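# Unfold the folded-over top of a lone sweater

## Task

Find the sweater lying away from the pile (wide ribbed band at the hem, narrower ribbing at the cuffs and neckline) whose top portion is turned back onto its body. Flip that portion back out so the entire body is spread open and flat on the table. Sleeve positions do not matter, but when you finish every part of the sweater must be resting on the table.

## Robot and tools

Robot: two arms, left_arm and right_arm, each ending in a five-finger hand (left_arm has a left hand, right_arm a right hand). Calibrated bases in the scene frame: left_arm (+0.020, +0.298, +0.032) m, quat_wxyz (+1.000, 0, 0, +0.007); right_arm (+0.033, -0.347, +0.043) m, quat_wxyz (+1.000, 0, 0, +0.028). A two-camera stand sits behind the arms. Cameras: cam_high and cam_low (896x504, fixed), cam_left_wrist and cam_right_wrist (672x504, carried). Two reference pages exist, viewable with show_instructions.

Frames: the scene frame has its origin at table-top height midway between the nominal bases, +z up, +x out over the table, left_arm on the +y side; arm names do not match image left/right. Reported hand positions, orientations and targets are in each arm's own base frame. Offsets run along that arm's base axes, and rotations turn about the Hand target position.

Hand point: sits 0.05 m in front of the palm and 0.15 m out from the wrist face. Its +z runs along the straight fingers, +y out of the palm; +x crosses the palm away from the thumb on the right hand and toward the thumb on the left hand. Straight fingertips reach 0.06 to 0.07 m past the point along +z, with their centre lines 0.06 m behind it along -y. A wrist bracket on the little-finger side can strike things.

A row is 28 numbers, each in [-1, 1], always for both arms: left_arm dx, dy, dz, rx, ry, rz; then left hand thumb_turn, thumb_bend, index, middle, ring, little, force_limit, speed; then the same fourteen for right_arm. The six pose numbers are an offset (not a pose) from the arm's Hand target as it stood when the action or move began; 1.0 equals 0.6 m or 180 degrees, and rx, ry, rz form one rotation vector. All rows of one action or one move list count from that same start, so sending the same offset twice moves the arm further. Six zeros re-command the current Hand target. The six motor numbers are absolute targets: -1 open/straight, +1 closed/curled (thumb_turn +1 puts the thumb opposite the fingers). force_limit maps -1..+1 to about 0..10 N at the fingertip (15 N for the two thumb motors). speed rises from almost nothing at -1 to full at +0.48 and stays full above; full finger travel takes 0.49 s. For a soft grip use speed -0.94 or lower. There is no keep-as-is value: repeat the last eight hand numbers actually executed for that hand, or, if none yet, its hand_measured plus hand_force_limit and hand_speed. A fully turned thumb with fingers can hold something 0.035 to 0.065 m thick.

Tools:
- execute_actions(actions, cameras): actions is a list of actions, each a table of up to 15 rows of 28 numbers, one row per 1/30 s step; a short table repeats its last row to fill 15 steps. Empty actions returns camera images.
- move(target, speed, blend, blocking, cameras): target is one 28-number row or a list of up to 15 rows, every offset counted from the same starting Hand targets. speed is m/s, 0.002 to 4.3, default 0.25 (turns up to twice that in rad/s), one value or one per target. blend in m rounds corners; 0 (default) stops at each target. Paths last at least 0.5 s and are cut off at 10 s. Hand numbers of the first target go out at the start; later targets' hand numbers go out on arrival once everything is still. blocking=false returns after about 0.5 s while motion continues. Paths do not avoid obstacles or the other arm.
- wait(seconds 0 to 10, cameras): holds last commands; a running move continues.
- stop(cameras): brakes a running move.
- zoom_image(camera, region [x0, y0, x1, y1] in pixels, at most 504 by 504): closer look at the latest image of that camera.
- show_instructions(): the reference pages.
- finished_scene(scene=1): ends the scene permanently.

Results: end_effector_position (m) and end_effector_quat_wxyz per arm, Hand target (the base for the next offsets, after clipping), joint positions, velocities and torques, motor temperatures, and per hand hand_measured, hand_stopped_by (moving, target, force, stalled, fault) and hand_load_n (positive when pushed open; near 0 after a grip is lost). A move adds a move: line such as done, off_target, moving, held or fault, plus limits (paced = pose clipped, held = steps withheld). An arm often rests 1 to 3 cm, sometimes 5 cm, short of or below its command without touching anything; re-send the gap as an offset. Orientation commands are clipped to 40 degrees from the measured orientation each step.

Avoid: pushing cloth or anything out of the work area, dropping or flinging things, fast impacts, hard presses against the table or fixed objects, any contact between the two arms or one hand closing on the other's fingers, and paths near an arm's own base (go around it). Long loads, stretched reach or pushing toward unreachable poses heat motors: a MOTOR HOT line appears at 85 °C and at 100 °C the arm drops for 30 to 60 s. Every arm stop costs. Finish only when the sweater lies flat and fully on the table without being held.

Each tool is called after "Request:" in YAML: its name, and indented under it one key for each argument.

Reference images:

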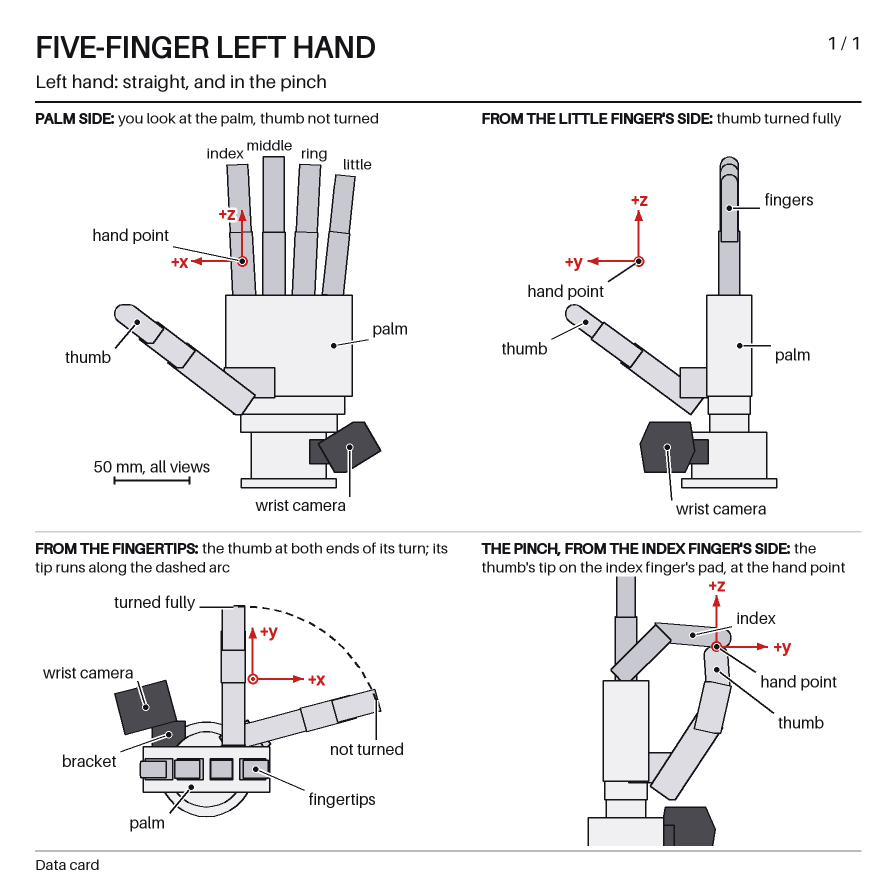

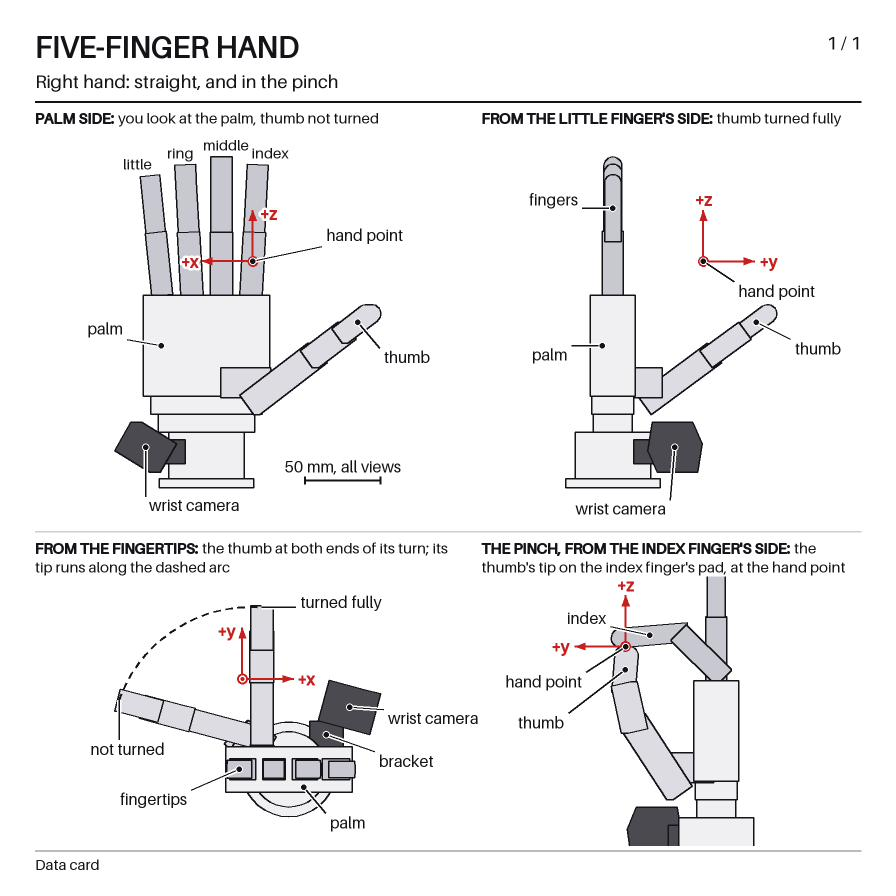

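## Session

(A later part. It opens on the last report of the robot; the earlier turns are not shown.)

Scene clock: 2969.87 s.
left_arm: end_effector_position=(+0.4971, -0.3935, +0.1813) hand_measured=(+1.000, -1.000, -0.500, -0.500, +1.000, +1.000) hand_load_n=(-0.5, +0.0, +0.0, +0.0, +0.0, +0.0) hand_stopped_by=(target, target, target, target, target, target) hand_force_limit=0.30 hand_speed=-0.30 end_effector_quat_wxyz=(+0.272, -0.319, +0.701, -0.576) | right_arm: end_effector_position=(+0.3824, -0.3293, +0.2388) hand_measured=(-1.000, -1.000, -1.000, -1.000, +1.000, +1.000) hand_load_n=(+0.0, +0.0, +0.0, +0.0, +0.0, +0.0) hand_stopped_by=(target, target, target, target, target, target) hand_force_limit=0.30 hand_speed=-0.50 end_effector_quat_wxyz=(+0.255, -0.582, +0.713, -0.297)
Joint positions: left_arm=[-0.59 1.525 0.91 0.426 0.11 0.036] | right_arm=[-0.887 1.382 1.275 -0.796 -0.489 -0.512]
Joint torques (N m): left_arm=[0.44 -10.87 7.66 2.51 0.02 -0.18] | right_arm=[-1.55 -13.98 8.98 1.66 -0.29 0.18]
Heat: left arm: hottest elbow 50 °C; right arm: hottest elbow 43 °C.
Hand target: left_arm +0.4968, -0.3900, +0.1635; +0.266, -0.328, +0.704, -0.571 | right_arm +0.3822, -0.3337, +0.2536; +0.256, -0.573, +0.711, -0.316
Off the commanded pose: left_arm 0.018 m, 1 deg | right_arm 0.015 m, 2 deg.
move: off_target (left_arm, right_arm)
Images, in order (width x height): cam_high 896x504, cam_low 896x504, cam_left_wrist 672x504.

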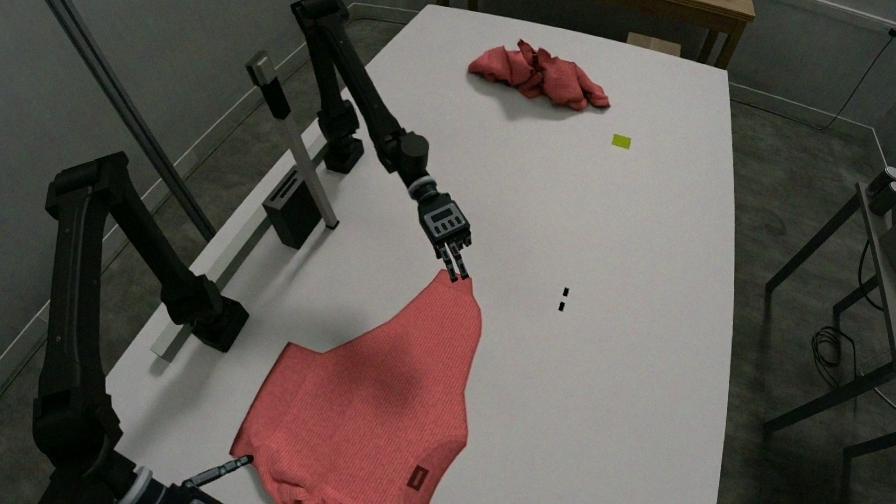

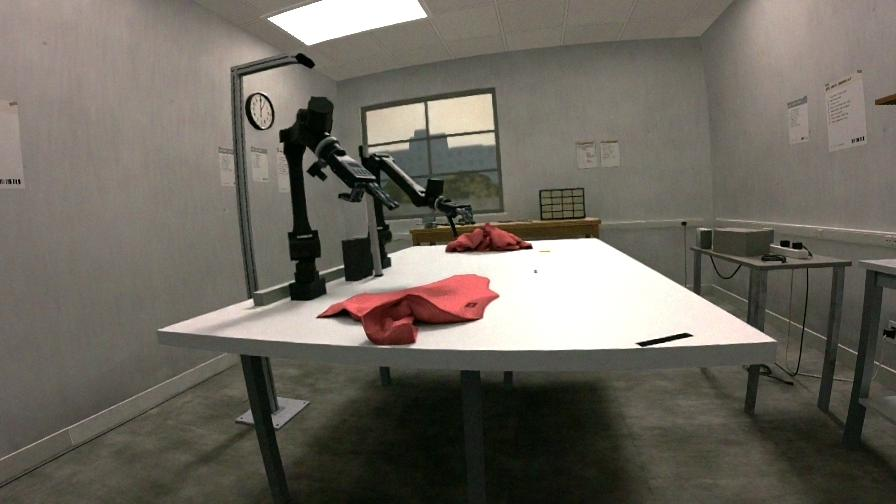

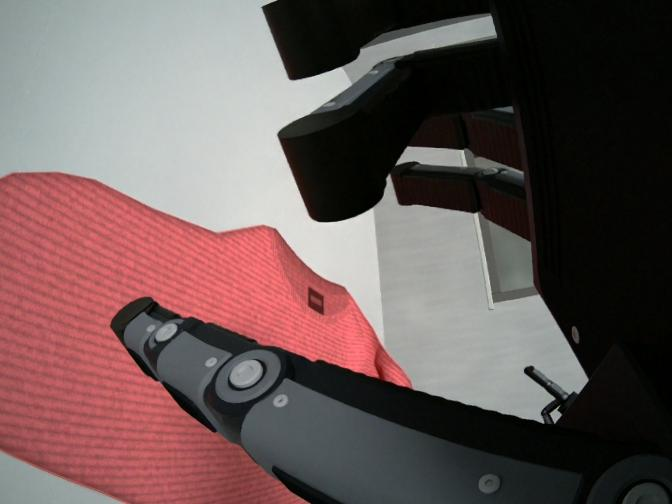

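Request:
move:
  target: [0.045,-0.0375,-0.215, 0, 0, 0, 1, -1, -0.5, -0.5, 1, 1, 0.3, -0.3, 0,0,0, 0, 0, 0, -1, -1, -1, -1, 1, 1, 0.3, -0.5]
  speed: 0.15
  cameras: ["cam_high", "cam_low", "cam_left_wrist"]

Scene clock: 2975.87 s.
left_arm: end_effector_position=(+0.5161, -0.4055, +0.0308) hand_measured=(+1.000, -1.000, -0.500, -0.500, +1.000, +1.000) hand_load_n=(+0.0, +0.0, +0.0, +0.0, +0.0, +0.0) hand_stopped_by=(target, target, target, target, target, target) hand_force_limit=0.30 hand_speed=-0.30 end_effector_quat_wxyz=(+0.264, -0.328, +0.712, -0.562) | right_arm: end_effector_position=(+0.3824, -0.3293, +0.2388) hand_measured=(-1.000, -1.000, -1.000, -1.000, +1.000, +1.000) hand_load_n=(+0.0, +0.0, +0.0, +0.0, +0.5, +0.0) hand_stopped_by=(target, target, target, target, target, target) hand_force_limit=0.30 hand_speed=-0.50 end_effector_quat_wxyz=(+0.255, -0.582, +0.713, -0.297)
Joint positions: left_arm=[-0.59 1.88 0.891 0.757 0.107 0.034] | right_arm=[-0.887 1.382 1.275 -0.796 -0.489 -0.512]
Joint torques (N m): left_arm=[-0.21 -14.1 8.43 2.58 -0.11 -0.18] | right_arm=[-2.67 -13.63 9.01 1.54 -0.26 0.14]
Heat: left arm: hottest elbow 49 °C; right arm: hottest elbow 43 °C.
Hand target: left_arm +0.5239, -0.4125, +0.0347; +0.266, -0.328, +0.704, -0.571 | right_arm +0.3822, -0.3337, +0.2536; +0.256, -0.573, +0.711, -0.316
Off the commanded pose: left_arm 0.011 m, 1 deg | right_arm 0.015 m, 2 deg.
move: off_target (left_arm, right_arm)
Images, in order (width x height): cam_high 896x504, cam_low 896x504, cam_left_wrist 672x504.

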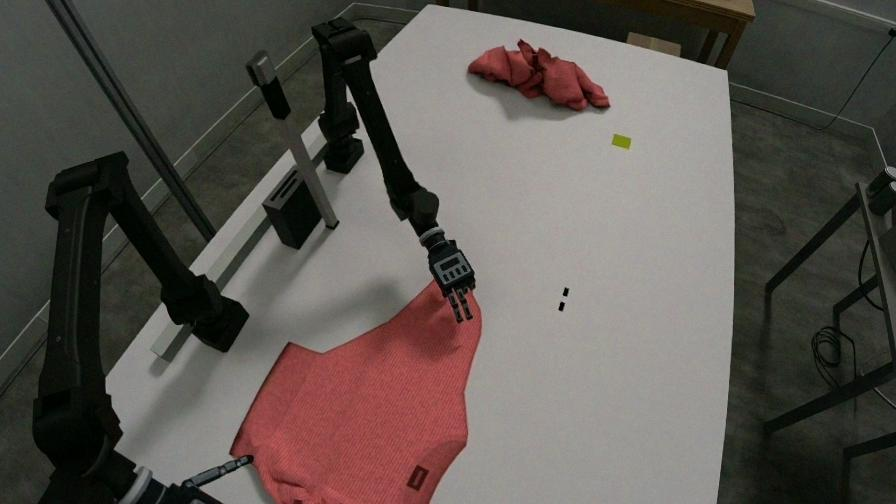

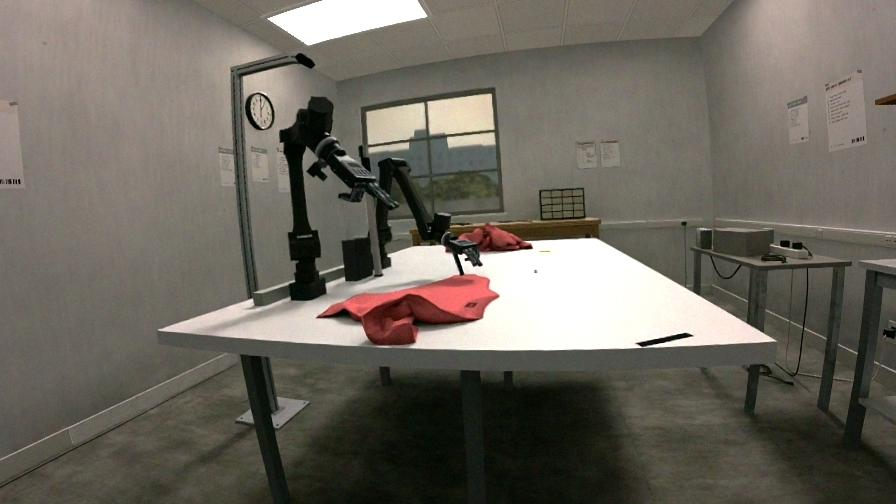

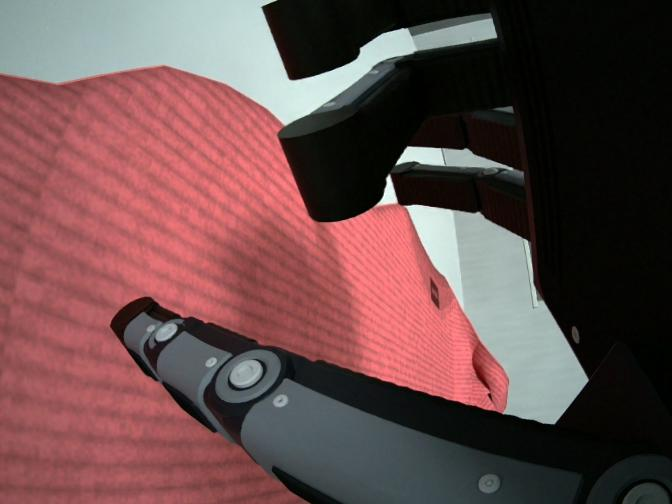

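Request:
move:
  target: [0.01,-0.01,-0.03, 0.0357, 0.0426, 0, 1, -0.4, -0.1, -0.1, 1, 1, 0.3, -0.3, 0,0,0, 0, 0, 0, -1, -1, -1, -1, 1, 1, 0.3, -0.5]
  speed: 0.08
  cameras: ["cam_left_wrist"]

Scene clock: 2997.73 s.
left_arm: end_effector_position=(+0.5169, -0.4032, +0.0070) hand_measured=(+1.000, -0.400, -0.100, -0.100, +1.000, +1.000) hand_load_n=(+0.0, +0.0, +0.0, +0.0, +0.0, +0.0) hand_stopped_by=(target, target, target, target, target, target) hand_force_limit=0.30 hand_speed=-0.30 end_effector_quat_wxyz=(+0.232, -0.357, +0.755, -0.499) | right_arm: end_effector_position=(+0.3824, -0.3293, +0.2388) hand_measured=(-1.000, -1.000, -1.000, -1.000, +1.000, +1.000) hand_load_n=(+0.0, +0.0, +0.0, +0.0, +0.0, +0.0) hand_stopped_by=(target, target, target, target, target, target) hand_force_limit=0.30 hand_speed=-0.50 end_effector_quat_wxyz=(+0.255, -0.582, +0.713, -0.297)
Joint positions: left_arm=[-0.59 1.88 0.966 0.507 0.094 0.034] | right_arm=[-0.887 1.382 1.275 -0.796 -0.489 -0.512]
Joint torques (N m): left_arm=[-0.62 -14.86 11.14 1.46 -0.11 -0.02] | right_arm=[-1.73 -13.45 9.14 1.39 -0.3 0.11]
Heat: left arm: hottest elbow 47 °C; right arm: hottest elbow 43 °C.
Hand target: left_arm +0.5300, -0.4185, +0.0167; +0.237, -0.350, +0.751, -0.507 | right_arm +0.3822, -0.3337, +0.2536; +0.256, -0.573, +0.711, -0.316
Off the commanded pose: left_arm 0.022 m, 1 deg | right_arm 0.015 m, 2 deg.
move: off_target (left_arm, right_arm)
Images, in order (width x height): cam_left_wrist 672x504.

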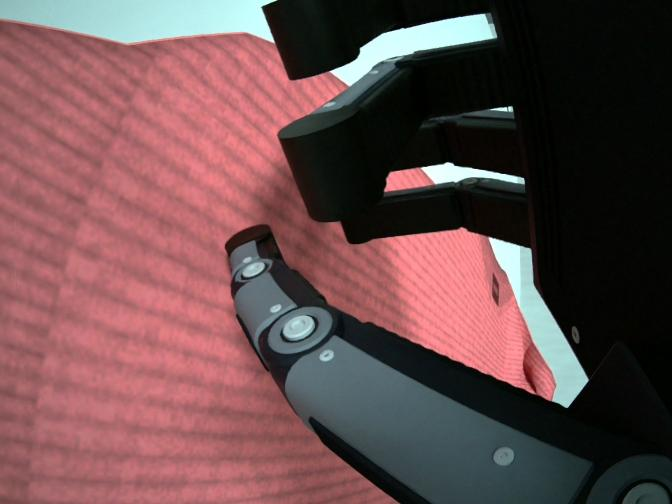

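Request:
move:
  target: [0.0,0.0,-0.04, 0, 0, 0, 1, -0.4, -0.1, -0.1, 1, 1, 0.3, -0.3, 0,0,0, 0, 0, 0, -1, -1, -1, -1, 1, 1, 0.3, -0.5]
  speed: 0.08
  cameras: ["cam_left_wrist"]

Scene clock: 3002.43 s.
left_arm: end_effector_position=(+0.5203, -0.4054, -0.0017) hand_measured=(+1.000, -0.400, -0.100, -0.100, +1.000, +1.000) hand_load_n=(+0.0, -0.5, +0.0, -1.0, +0.0, +0.0) hand_stopped_by=(target, target, target, target, target, target) hand_force_limit=0.30 hand_speed=-0.30 end_effector_quat_wxyz=(+0.235, -0.356, +0.751, -0.504) | right_arm: end_effector_position=(+0.3824, -0.3293, +0.2388) hand_measured=(-1.000, -1.000, -1.000, -1.000, +1.000, +1.000) hand_load_n=(+0.0, +0.0, +0.0, -0.5, +0.0, +0.0) hand_stopped_by=(target, target, target, target, target, target) hand_force_limit=0.30 hand_speed=-0.50 end_effector_quat_wxyz=(+0.255, -0.582, +0.713, -0.297)
Joint positions: left_arm=[-0.59 1.91 0.969 0.547 0.094 0.034] | right_arm=[-0.887 1.382 1.275 -0.796 -0.489 -0.512]
Joint torques (N m): left_arm=[-0.79 -12.92 10.26 2.07 -0.11 -0.03] | right_arm=[-1.44 -14.39 9.2 1.7 -0.33 0.19]
Heat: left arm: hottest elbow 48 °C; right arm: hottest elbow 43 °C.
Hand target: left_arm +0.5299, -0.4184, -0.0075; +0.237, -0.350, +0.751, -0.507 | right_arm +0.3822, -0.3337, +0.2536; +0.256, -0.573, +0.711, -0.316
Off the commanded pose: left_arm 0.017 m, 1 deg | right_arm 0.015 m, 2 deg.
move: off_target (left_arm, right_arm)
Images, in order (width x height): cam_left_wrist 672x504.

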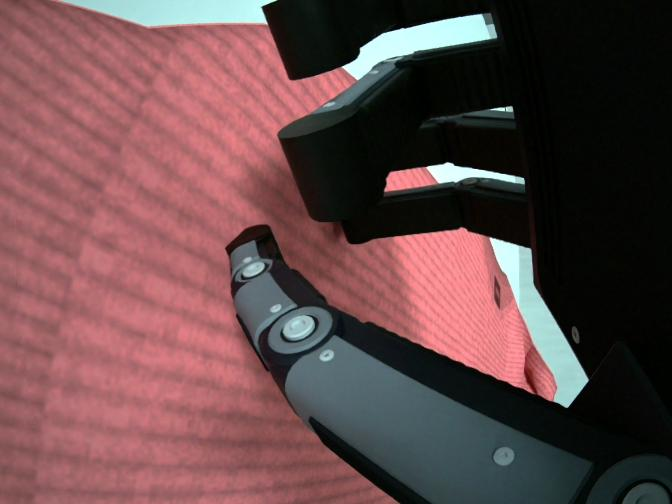

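Request:
move:
  target:
    - [0.0,0.0,0.0, 0, 0, 0, 1, -0.15, 0.1, 0.1, 1, 1, 0.3, -0.5, 0,0,0, 0, 0, 0, -1, -1, -1, -1, 1, 1, 0.3, -0.5]
    - [0.0,0.0,-0.01, 0, 0, 0, 1, 0.1, 0.35, 0.35, 1, 1, 0.3, -0.6, 0,0,0, 0, 0, 0, -1, -1, -1, -1, 1, 1, 0.3, -0.5]
  speed: 0.08
  cameras: ["cam_left_wrist"]

Scene clock: 3009.53 s.
left_arm: end_effector_position=(+0.5244, -0.4082, -0.0040) hand_measured=(+1.000, -0.064, +0.278, +0.242, +1.000, +1.000) hand_load_n=(-3.0, +10.0, +11.5, +7.0, +0.0, +0.0) hand_stopped_by=(target, force, force, force, target, target) hand_force_limit=0.30 hand_speed=-0.60 end_effector_quat_wxyz=(+0.238, -0.354, +0.749, -0.508) | right_arm: end_effector_position=(+0.3824, -0.3293, +0.2388) hand_measured=(-1.000, -1.000, -1.000, -1.000, +1.000, +1.000) hand_load_n=(+0.0, +0.0, +0.0, +0.0, +0.0, +0.0) hand_stopped_by=(target, target, target, target, target, target) hand_force_limit=0.30 hand_speed=-0.50 end_effector_quat_wxyz=(+0.255, -0.582, +0.713, -0.297)
Joint positions: left_arm=[-0.59 1.926 0.978 0.566 0.094 0.034] | right_arm=[-0.887 1.382 1.275 -0.796 -0.489 -0.512]
Joint torques (N m): left_arm=[-0.56 -13.22 9.47 1.95 -0.09 -0.03] | right_arm=[-1.73 -13.1 9.05 1.62 -0.35 0.14]
Heat: left arm: hottest elbow 47 °C; right arm: hottest elbow 43 °C.
Hand target: left_arm +0.5299, -0.4184, -0.0135; +0.237, -0.350, +0.751, -0.507 | right_arm +0.3822, -0.3337, +0.2536; +0.256, -0.573, +0.711, -0.316
Off the commanded pose: left_arm 0.015 m, 1 deg | right_arm 0.015 m, 2 deg.
move: off_target (left_arm, right_arm); target 2's new numbers were sent with left_arm's hand 0.017 m and 1 deg from that target
Images, in order (width x height): cam_left_wrist 672x504.

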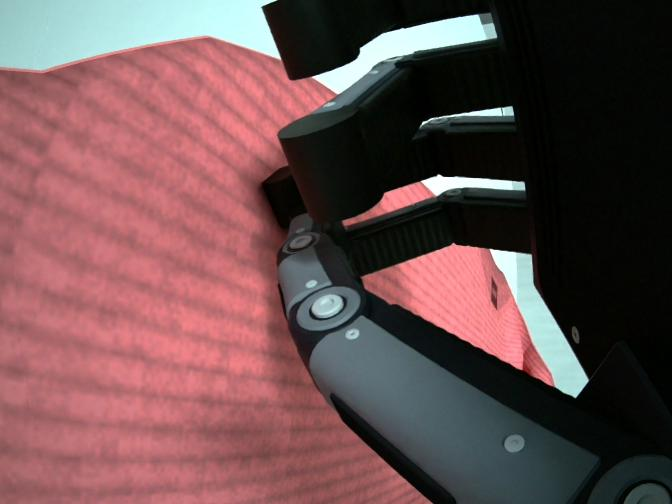

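Request:
move:
  target: [-0.03,0.05,0.1, 0, 0, 0, 1, 0.1, 0.35, 0.35, 1, 1, 0.3, -0.6, 0,0,0, 0, 0, 0, -1, -1, -1, -1, 1, 1, 0.3, -0.5]
  speed: 0.1
  cameras: ["cam_left_wrist"]

Scene clock: 3014.17 s.
left_arm: end_effector_position=(+0.5122, -0.4003, +0.0505) hand_measured=(+1.000, -0.064, +0.278, +0.242, +1.000, +1.000) hand_load_n=(-2.5, +10.0, +11.5, +7.5, +0.0, +0.0) hand_stopped_by=(target, force, force, force, target, target) hand_force_limit=0.30 hand_speed=-0.60 end_effector_quat_wxyz=(+0.234, -0.347, +0.748, -0.515) | right_arm: end_effector_position=(+0.3824, -0.3293, +0.2388) hand_measured=(-1.000, -1.000, -1.000, -1.000, +1.000, +1.000) hand_load_n=(-0.5, -0.5, +0.0, +0.0, +0.0, +0.0) hand_stopped_by=(target, target, target, target, target, target) hand_force_limit=0.30 hand_speed=-0.50 end_effector_quat_wxyz=(+0.255, -0.582, +0.713, -0.297)
Joint positions: left_arm=[-0.584 1.783 0.948 0.465 0.118 0.038] | right_arm=[-0.887 1.382 1.275 -0.796 -0.489 -0.512]
Joint torques (N m): left_arm=[1.03 -16.21 6.39 1.54 0.05 0.03] | right_arm=[-1.55 -13.45 9.2 1.33 -0.31 0.11]
Heat: left arm: hottest elbow 48 °C; right arm: hottest elbow 43 °C.
Hand target: left_arm +0.5119, -0.3884, +0.0466; +0.237, -0.350, +0.751, -0.507 | right_arm +0.3822, -0.3337, +0.2536; +0.256, -0.573, +0.711, -0.316
Off the commanded pose: left_arm 0.013 m, 1 deg | right_arm 0.015 m, 2 deg.
move: off_target (left_arm, right_arm)
Images, in order (width x height): cam_left_wrist 672x504.

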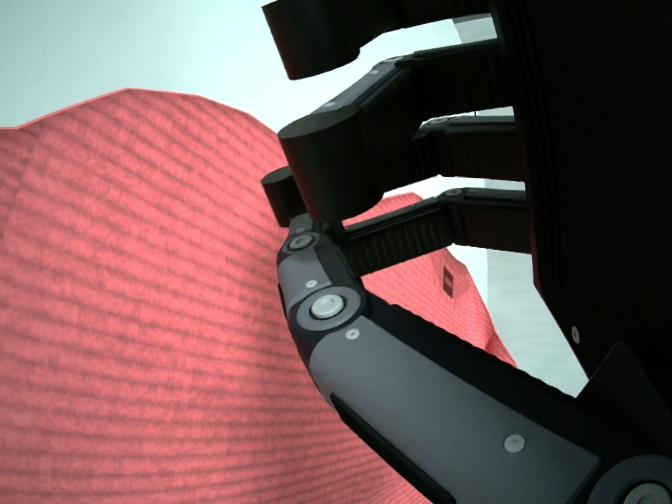

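Request:
move:
  target:
    - [0.03,-0.05,-0.02, 0, 0, 0, 1, -0.4, -0.1, -0.1, 1, 1, 0.3, -0.3, 0,0,0, 0, 0, 0, -1, -1, -1, -1, 1, 1, 0.3, -0.5]
    - [0.03,-0.07,-0.13, 0, 0, 0, 1, -0.4, -0.1, -0.1, 1, 1, 0.3, -0.3, 0,0,0, 0, 0, 0, -1, -1, -1, -1, 1, 1, 0.3, -0.5]
  speed: 0.08
  cameras: ["cam_left_wrist"]

Scene clock: 3039.33 s.
left_arm: end_effector_position=(+0.5338, -0.4170, -0.0024) hand_measured=(+1.000, -0.400, -0.100, -0.100, +1.000, +1.000) hand_load_n=(-1.0, -1.5, +0.0, +0.0, +0.0, +0.0) hand_stopped_by=(target, target, target, target, target, target) hand_force_limit=0.30 hand_speed=-0.30 end_effector_quat_wxyz=(+0.250, -0.349, +0.740, -0.518) | right_arm: end_effector_position=(+0.3824, -0.3293, +0.2388) hand_measured=(-1.000, -1.000, -1.000, -1.000, +1.000, +1.000) hand_load_n=(+0.0, +0.0, +0.0, +0.0, +0.0, +0.0) hand_stopped_by=(target, target, target, target, target, target) hand_force_limit=0.30 hand_speed=-0.50 end_effector_quat_wxyz=(+0.255, -0.582, +0.713, -0.297)
Joint positions: left_arm=[-0.598 1.952 0.999 0.607 0.078 0.037] | right_arm=[-0.887 1.382 1.275 -0.796 -0.489 -0.512]
Joint torques (N m): left_arm=[-1.38 -11.58 9.03 1.63 -0.13 -0.13] | right_arm=[-1.96 -14.15 9.18 1.66 -0.29 0.13]
Heat: left arm: hottest elbow 46 °C; right arm: hottest elbow 43 °C.
Hand target: left_arm +0.5299, -0.4303, -0.0314; +0.236, -0.350, +0.751, -0.507 | right_arm +0.3822, -0.3337, +0.2536; +0.256, -0.573, +0.711, -0.316
Off the commanded pose: left_arm 0.032 m, 2 deg | right_arm 0.015 m, 2 deg.
move: off_target (left_arm, right_arm)
Images, in order (width x height): cam_left_wrist 672x504.

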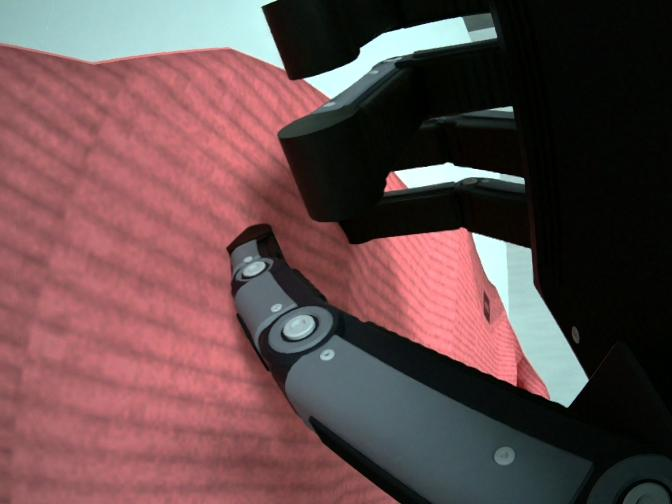

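Request:
move:
  target: [0.0,0.2,0.0, 0, 0, 0, 1, -0.4, -0.1, -0.1, 1, 1, 0.3, -0.3, 0,0,0, 0, 0, 0, -1, -1, -1, -1, 1, 1, 0.3, -0.5]
  speed: 0.06
  cameras: ["cam_high", "cam_low", "cam_left_wrist"]

Scene clock: 3045.73 s.
left_arm: end_effector_position=(+0.5351, -0.3390, -0.0029) hand_measured=(+1.000, -0.398, -0.100, -0.100, +1.000, +1.000) hand_load_n=(+1.5, -4.5, +0.0, +0.0, +0.0, +0.0) hand_stopped_by=(target, target, target, target, target, target) hand_force_limit=0.30 hand_speed=-0.30 end_effector_quat_wxyz=(+0.232, -0.339, +0.738, -0.536) | right_arm: end_effector_position=(+0.3824, -0.3293, +0.2388) hand_measured=(-1.000, -1.000, -1.000, -1.000, +1.000, +1.000) hand_load_n=(+0.0, +0.0, -0.5, +0.0, +0.0, +0.0) hand_stopped_by=(target, target, target, target, target, target) hand_force_limit=0.30 hand_speed=-0.50 end_effector_quat_wxyz=(+0.255, -0.582, +0.713, -0.297)
Joint positions: left_arm=[-0.44 1.906 0.883 0.686 0.277 0.073] | right_arm=[-0.887 1.382 1.275 -0.796 -0.489 -0.512]
Joint torques (N m): left_arm=[2.26 -14.04 3.47 1.47 -0.25 0.32] | right_arm=[-1.32 -14.15 9.1 1.66 -0.27 0.15]
Heat: left arm: hottest elbow 46 °C; right arm: hottest elbow 43 °C.
Hand target: left_arm +0.5299, -0.3103, -0.0315; +0.237, -0.350, +0.751, -0.507 | right_arm +0.3822, -0.3337, +0.2536; +0.256, -0.573, +0.711, -0.316
Off the commanded pose: left_arm 0.041 m, 4 deg | right_arm 0.015 m, 2 deg.
move: off_target (left_arm, right_arm)
Images, in order (width x height): cam_high 896x504, cam_low 896x504, cam_left_wrist 672x504.

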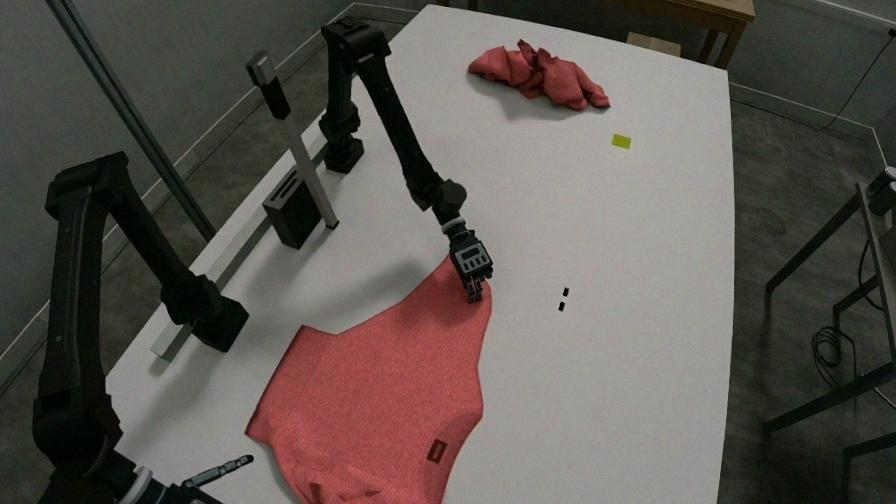

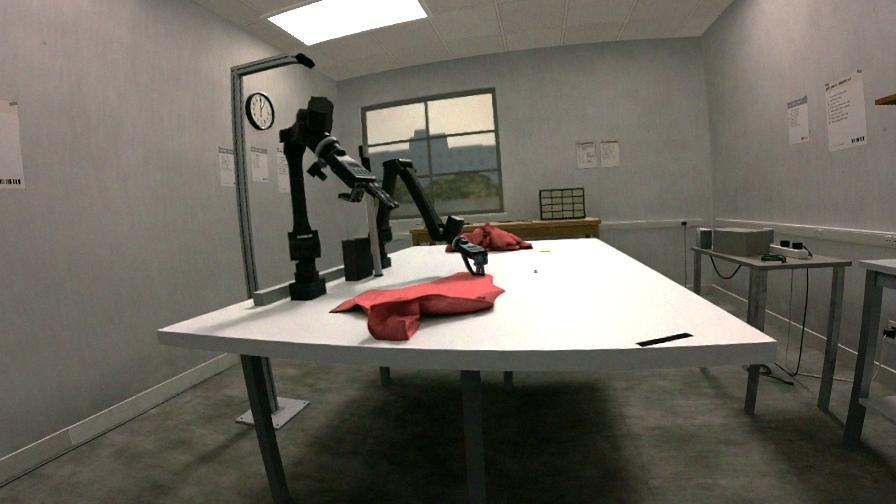

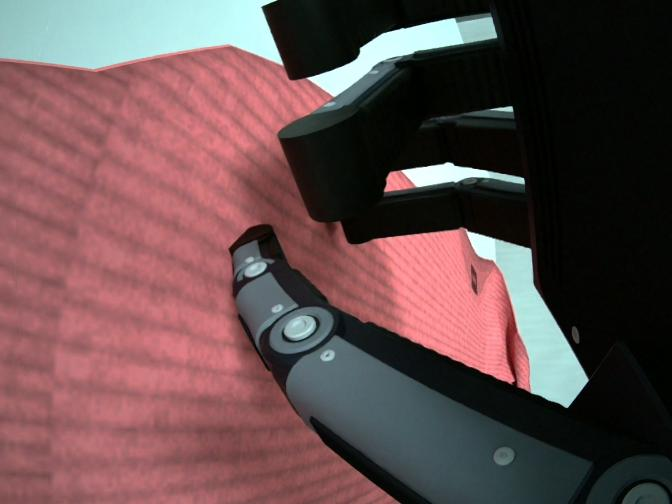

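Request:
move:
  target: [0.0,0.15,0.0, 0, 0, 0, 1, -0.4, -0.1, -0.1, 1, 1, 0.3, -0.3, 0,0,0, 0, 0, 0, -1, -1, -1, -1, 1, 1, 0.3, -0.5]
  speed: 0.06
  cameras: ["cam_high", "cam_low", "cam_right_wrist"]

Scene clock: 3050.90 s.
left_arm: end_effector_position=(+0.5391, -0.2466, -0.0039) hand_measured=(+1.000, -0.398, -0.100, -0.100, +1.000, +1.000) hand_load_n=(+1.5, -5.0, +0.0, +0.0, +0.0, +0.0) hand_stopped_by=(target, target, target, target, target, target) hand_force_limit=0.30 hand_speed=-0.30 end_effector_quat_wxyz=(+0.235, -0.335, +0.739, -0.535) | right_arm: end_effector_position=(+0.3824, -0.3293, +0.2388) hand_measured=(-1.000, -1.000, -1.000, -1.000, +1.000, +1.000) hand_load_n=(+0.0, +0.0, +0.0, +0.0, +0.0, +0.0) hand_stopped_by=(target, target, target, target, target, target) hand_force_limit=0.30 hand_speed=-0.50 end_effector_quat_wxyz=(+0.255, -0.582, +0.713, -0.297)
Joint positions: left_arm=[-0.252 1.861 0.802 0.698 0.452 0.152] | right_arm=[-0.887 1.382 1.275 -0.796 -0.489 -0.512]
Joint torques (N m): left_arm=[2.26 -12.98 3.25 1.31 -0.27 0.34] | right_arm=[-1.49 -13.51 9.4 1.57 -0.25 0.11]
Heat: left arm: hottest elbow 45 °C; right arm: hottest elbow 43 °C.
Hand target: left_arm +0.5299, -0.2203, -0.0315; +0.236, -0.350, +0.751, -0.507 | right_arm +0.3822, -0.3337, +0.2536; +0.256, -0.573, +0.711, -0.316
Off the commanded pose: left_arm 0.039 m, 4 deg | right_arm 0.015 m, 2 deg.
move: off_target (left_arm, right_arm)
Images, in order (width x height): cam_high 896x504, cam_low 896x504, cam_right_wrist 672x504.

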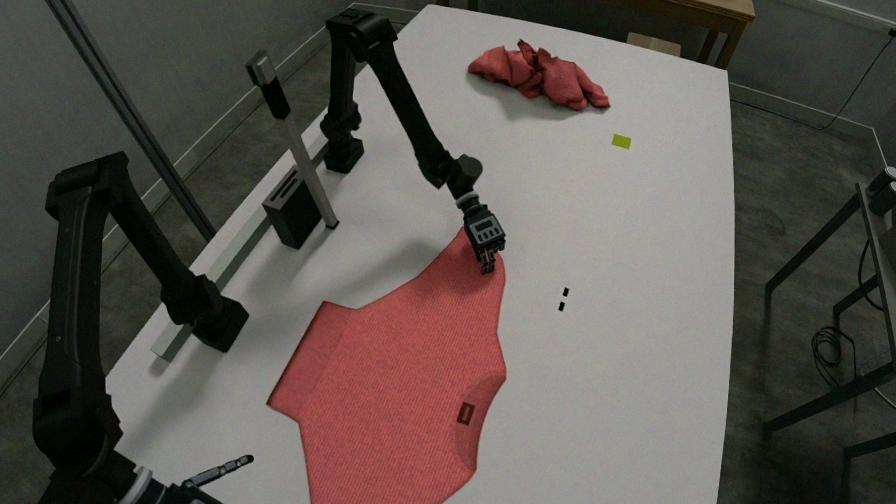

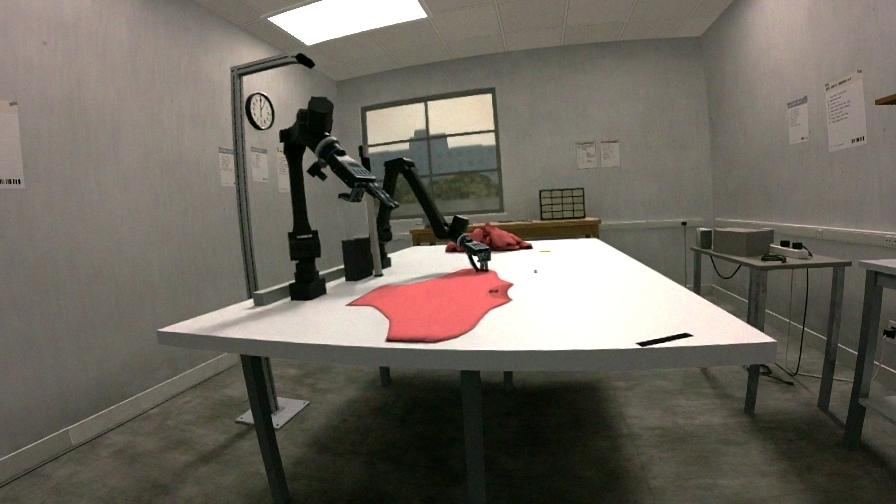

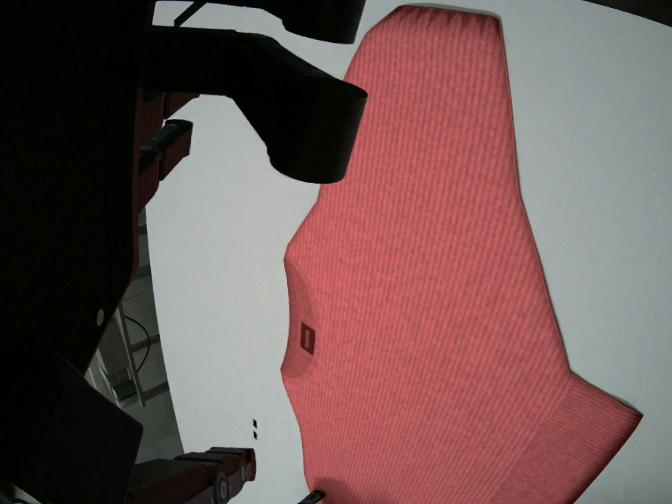

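Request:
wait:
  seconds: 0.1
  cameras: ["cam_high", "cam_low", "cam_right_wrist"]

Scene clock: 3064.90 s.
left_arm: end_effector_position=(+0.5391, -0.2466, -0.0039) hand_measured=(+1.000, -0.398, -0.100, -0.100, +1.000, +1.000) hand_load_n=(+1.5, -5.0, +0.0, +0.0, +0.0, +0.5) hand_stopped_by=(target, target, target, target, target, target) hand_force_limit=0.30 hand_speed=-0.30 end_effector_quat_wxyz=(+0.235, -0.335, +0.739, -0.535) | right_arm: end_effector_position=(+0.3824, -0.3293, +0.2388) hand_measured=(-1.000, -1.000, -1.000, -1.000, +1.000, +1.000) hand_load_n=(+0.0, +0.0, +0.0, -0.5, +0.0, +0.0) hand_stopped_by=(target, target, target, target, target, target) hand_force_limit=0.30 hand_speed=-0.50 end_effector_quat_wxyz=(+0.255, -0.582, +0.713, -0.297)
Joint positions: left_arm=[-0.252 1.861 0.802 0.698 0.452 0.152] | right_arm=[-0.887 1.382 1.275 -0.796 -0.489 -0.512]
Joint torques (N m): left_arm=[2.32 -13.04 3.26 1.31 -0.27 0.34] | right_arm=[-1.79 -13.27 9.36 1.47 -0.31 0.15]
Motor temperatures (°C): left_arm=[22 26 44 26 23 22] | right_arm=[25 29 43 24 21 24]
Heat: left arm: hottest elbow 44 °C; right arm: hottest elbow 43 °C.
Hand target: left_arm +0.5300, -0.2203, -0.0315; +0.237, -0.350, +0.751, -0.507 | right_arm +0.3822, -0.3337, +0.2536; +0.256, -0.573, +0.711, -0.316
Off the commanded pose: left_arm 0.039 m, 4 deg | right_arm 0.015 m, 2 deg.
wait: 0.10 s; at rest from the start
Images, in order (width x height): cam_high 896x504, cam_low 896x504, cam_right_wrist 672x504.

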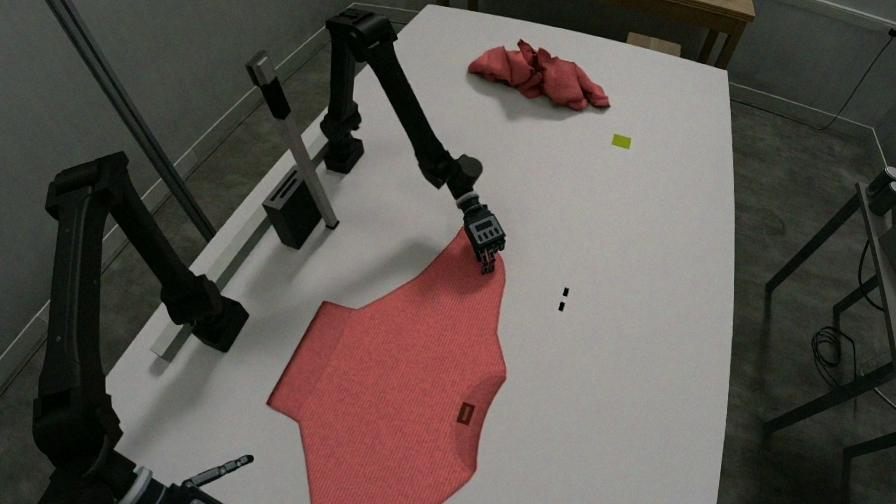

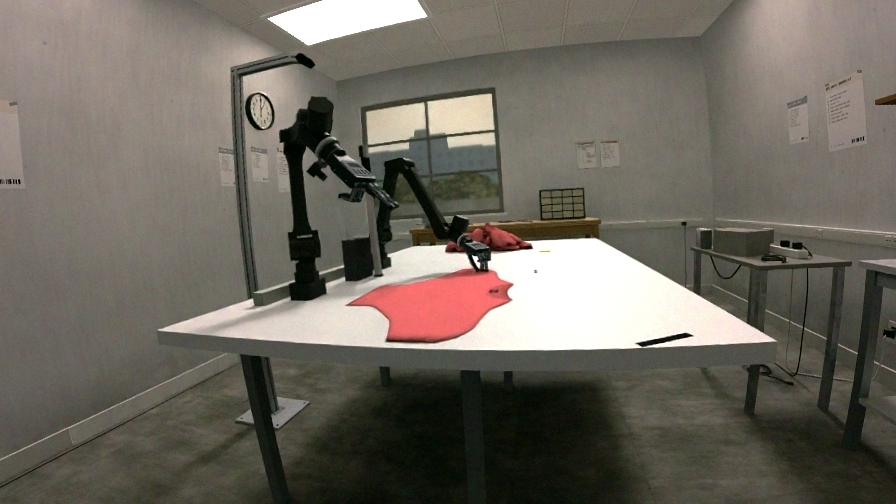

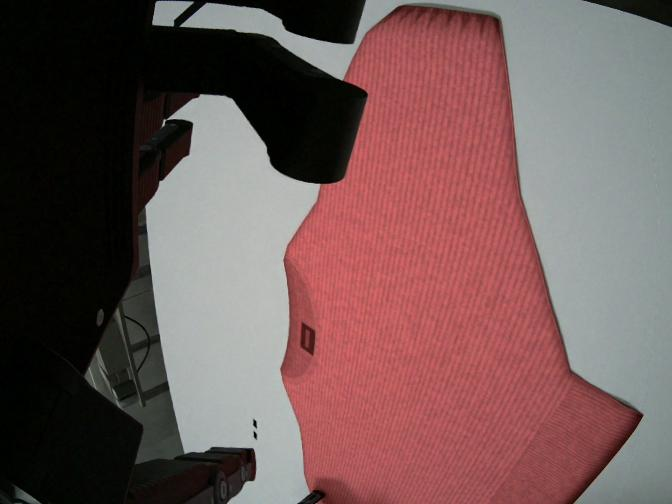

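Request:
zoom_image:
  camera: "cam_low"
  region: [330, 250, 550, 370]

Request:
zoom_image:
  camera: "cam_right_wrist"
  region: [320, 0, 672, 220]

Scaled by 2.291.

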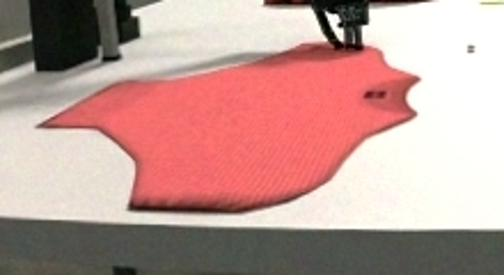

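Scaled by 1.432 from the camera's 672x504 image, which has a finer 960x720 frame.

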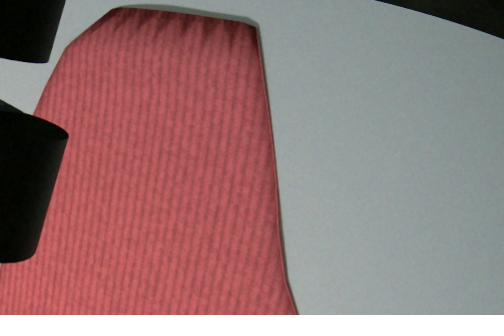

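Request:
move:
  target: [0, 0.14, 0, 0, 0, 0, 1, -0.4, -0.1, -0.1, 1, 1, 0.3, -0.3, 0, 0, 0, 0, 0, 0, -1, -1, -1, -1, 1, 1, 0.3, -0.5]
  speed: 0.06
  cameras: ["cam_high", "cam_low", "cam_right_wrist"]

Scene clock: 3090.13 s.
left_arm: end_effector_position=(+0.5432, -0.1591, -0.0044) hand_measured=(+1.000, -0.398, -0.100, -0.100, +1.000, +1.000) hand_load_n=(+2.0, -6.0, +0.0, +0.0, +0.0, +0.0) hand_stopped_by=(target, target, target, target, target, target) hand_force_limit=0.30 hand_speed=-0.30 end_effector_quat_wxyz=(+0.241, -0.330, +0.740, -0.534) | right_arm: end_effector_position=(+0.3824, -0.3293, +0.2388) hand_measured=(-1.000, -1.000, -1.000, -1.000, +1.000, +1.000) hand_load_n=(-0.5, +0.0, +0.0, +0.0, +0.0, +0.0) hand_stopped_by=(target, target, target, target, target, target) hand_force_limit=0.30 hand_speed=-0.50 end_effector_quat_wxyz=(+0.255, -0.582, +0.713, -0.297)
Joint positions: left_arm=[-0.059 1.84 0.772 0.669 0.628 0.248] | right_arm=[-0.887 1.382 1.275 -0.796 -0.489 -0.512]
Joint torques (N m): left_arm=[2.2 -12.4 3.37 0.69 -0.28 0.35] | right_arm=[-1.55 -12.69 9.21 1.44 -0.35 0.14]
Heat: left arm: hottest elbow 43 °C; right arm: hottest elbow 43 °C.
Hand target: left_arm +0.5300, -0.1363, -0.0315; +0.236, -0.350, +0.751, -0.507 | right_arm +0.3822, -0.3337, +0.2536; +0.256, -0.573, +0.711, -0.316
Off the commanded pose: left_arm 0.038 m, 4 deg | right_arm 0.015 m, 2 deg.
move: off_target (left_arm, right_arm)
Images, in order (width x height): cam_high 896x504, cam_low 896x504, cam_right_wrist 672x504.

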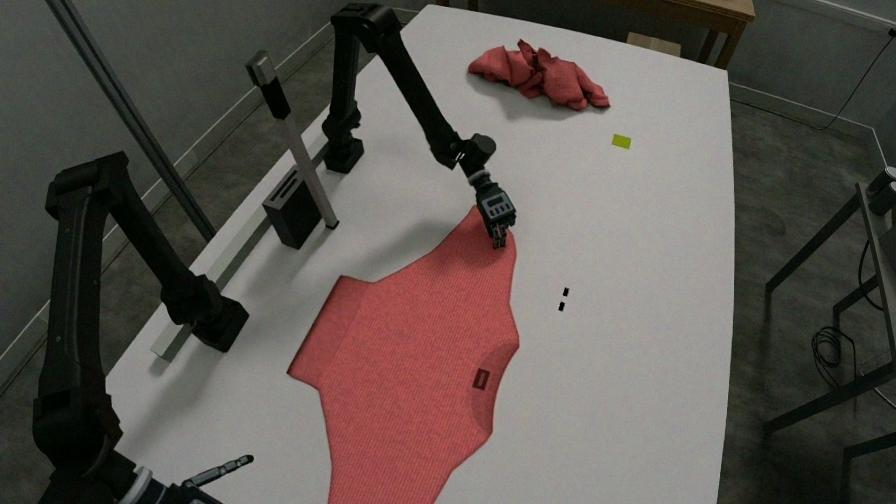

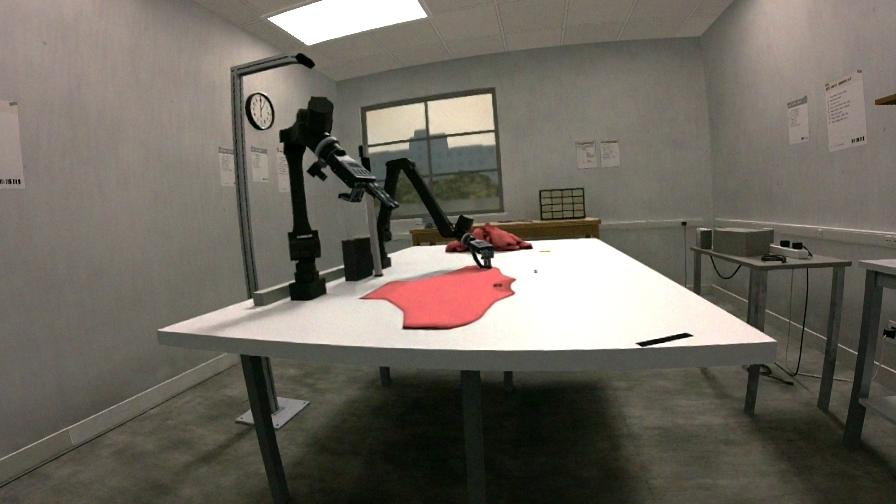

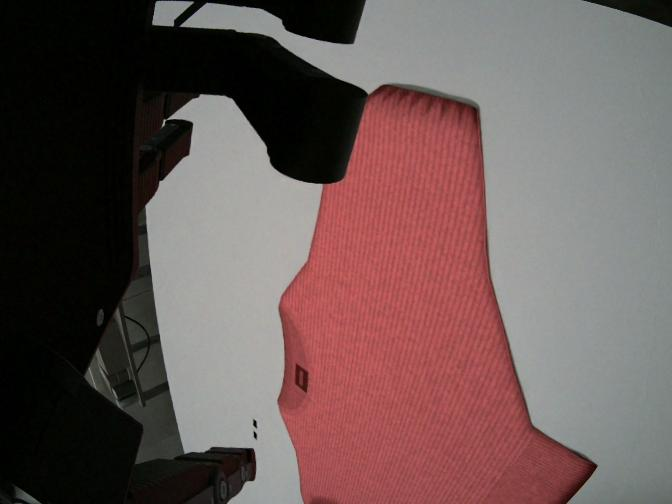

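Request:
move:
  target: [0, 0.03, 0.1, 0, 0, 0, 1, -0.4, -0.1, -0.1, 1, 1, 0.3, -0.3, 0, 0, 0, 0, 0, 0, -1, -1, -1, -1, 1, 1, 0.3, -0.5]
  speed: 0.1
  cameras: ["cam_high", "cam_left_wrist"]

Scene clock: 3098.60 s.
left_arm: end_effector_position=(+0.5284, -0.1260, +0.0257) hand_measured=(+1.000, -0.400, -0.100, -0.100, +1.000, +1.000) hand_load_n=(+0.0, +0.0, +0.0, +0.0, +0.0, +0.0) hand_stopped_by=(target, target, target, target, target, target) hand_force_limit=0.30 hand_speed=-0.30 end_effector_quat_wxyz=(+0.231, -0.350, +0.751, -0.510) | right_arm: end_effector_position=(+0.3824, -0.3293, +0.2388) hand_measured=(-1.000, -1.000, -1.000, -1.000, +1.000, +1.000) hand_load_n=(-0.5, +0.0, +0.0, +0.0, +0.0, +0.0) hand_stopped_by=(target, target, target, target, target, target) hand_force_limit=0.30 hand_speed=-0.50 end_effector_quat_wxyz=(+0.255, -0.582, +0.713, -0.297)
Joint positions: left_arm=[0.003 1.701 0.762 0.451 0.652 0.302] | right_arm=[-0.887 1.382 1.275 -0.796 -0.489 -0.512]
Joint torques (N m): left_arm=[1.03 -13.8 6.76 1.37 0.24 0.04] | right_arm=[-2.37 -13.33 9.13 1.43 -0.32 0.15]
Heat: left arm: hottest elbow 42 °C; right arm: hottest elbow 43 °C.
Hand target: left_arm +0.5300, -0.1185, +0.0285; +0.236, -0.350, +0.751, -0.507 | right_arm +0.3822, -0.3337, +0.2536; +0.256, -0.573, +0.711, -0.316
Off the commanded pose: left_arm 0.008 m, 1 deg | right_arm 0.015 m, 2 deg.
move: off_target (right_arm)
Images, in order (width x height): cam_high 896x504, cam_left_wrist 672x504.

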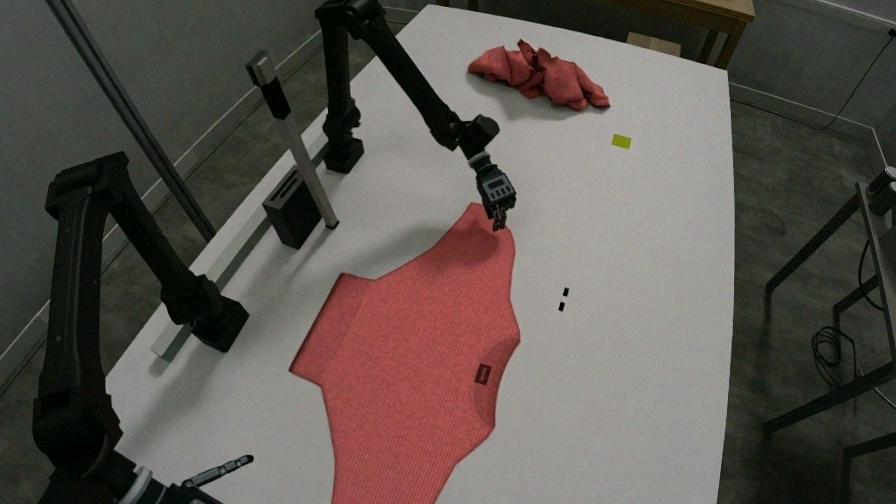

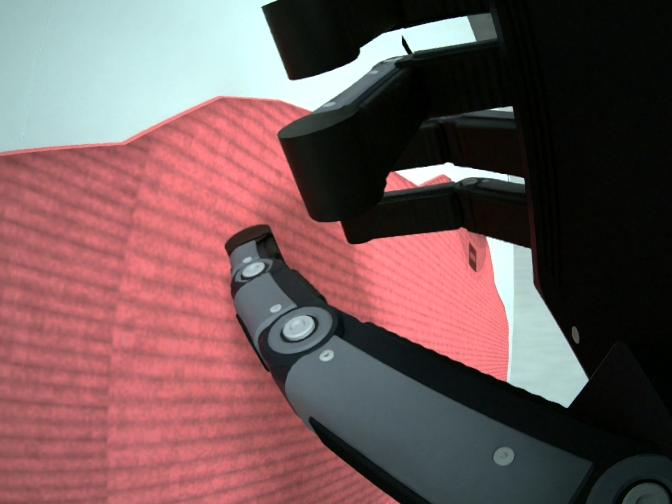

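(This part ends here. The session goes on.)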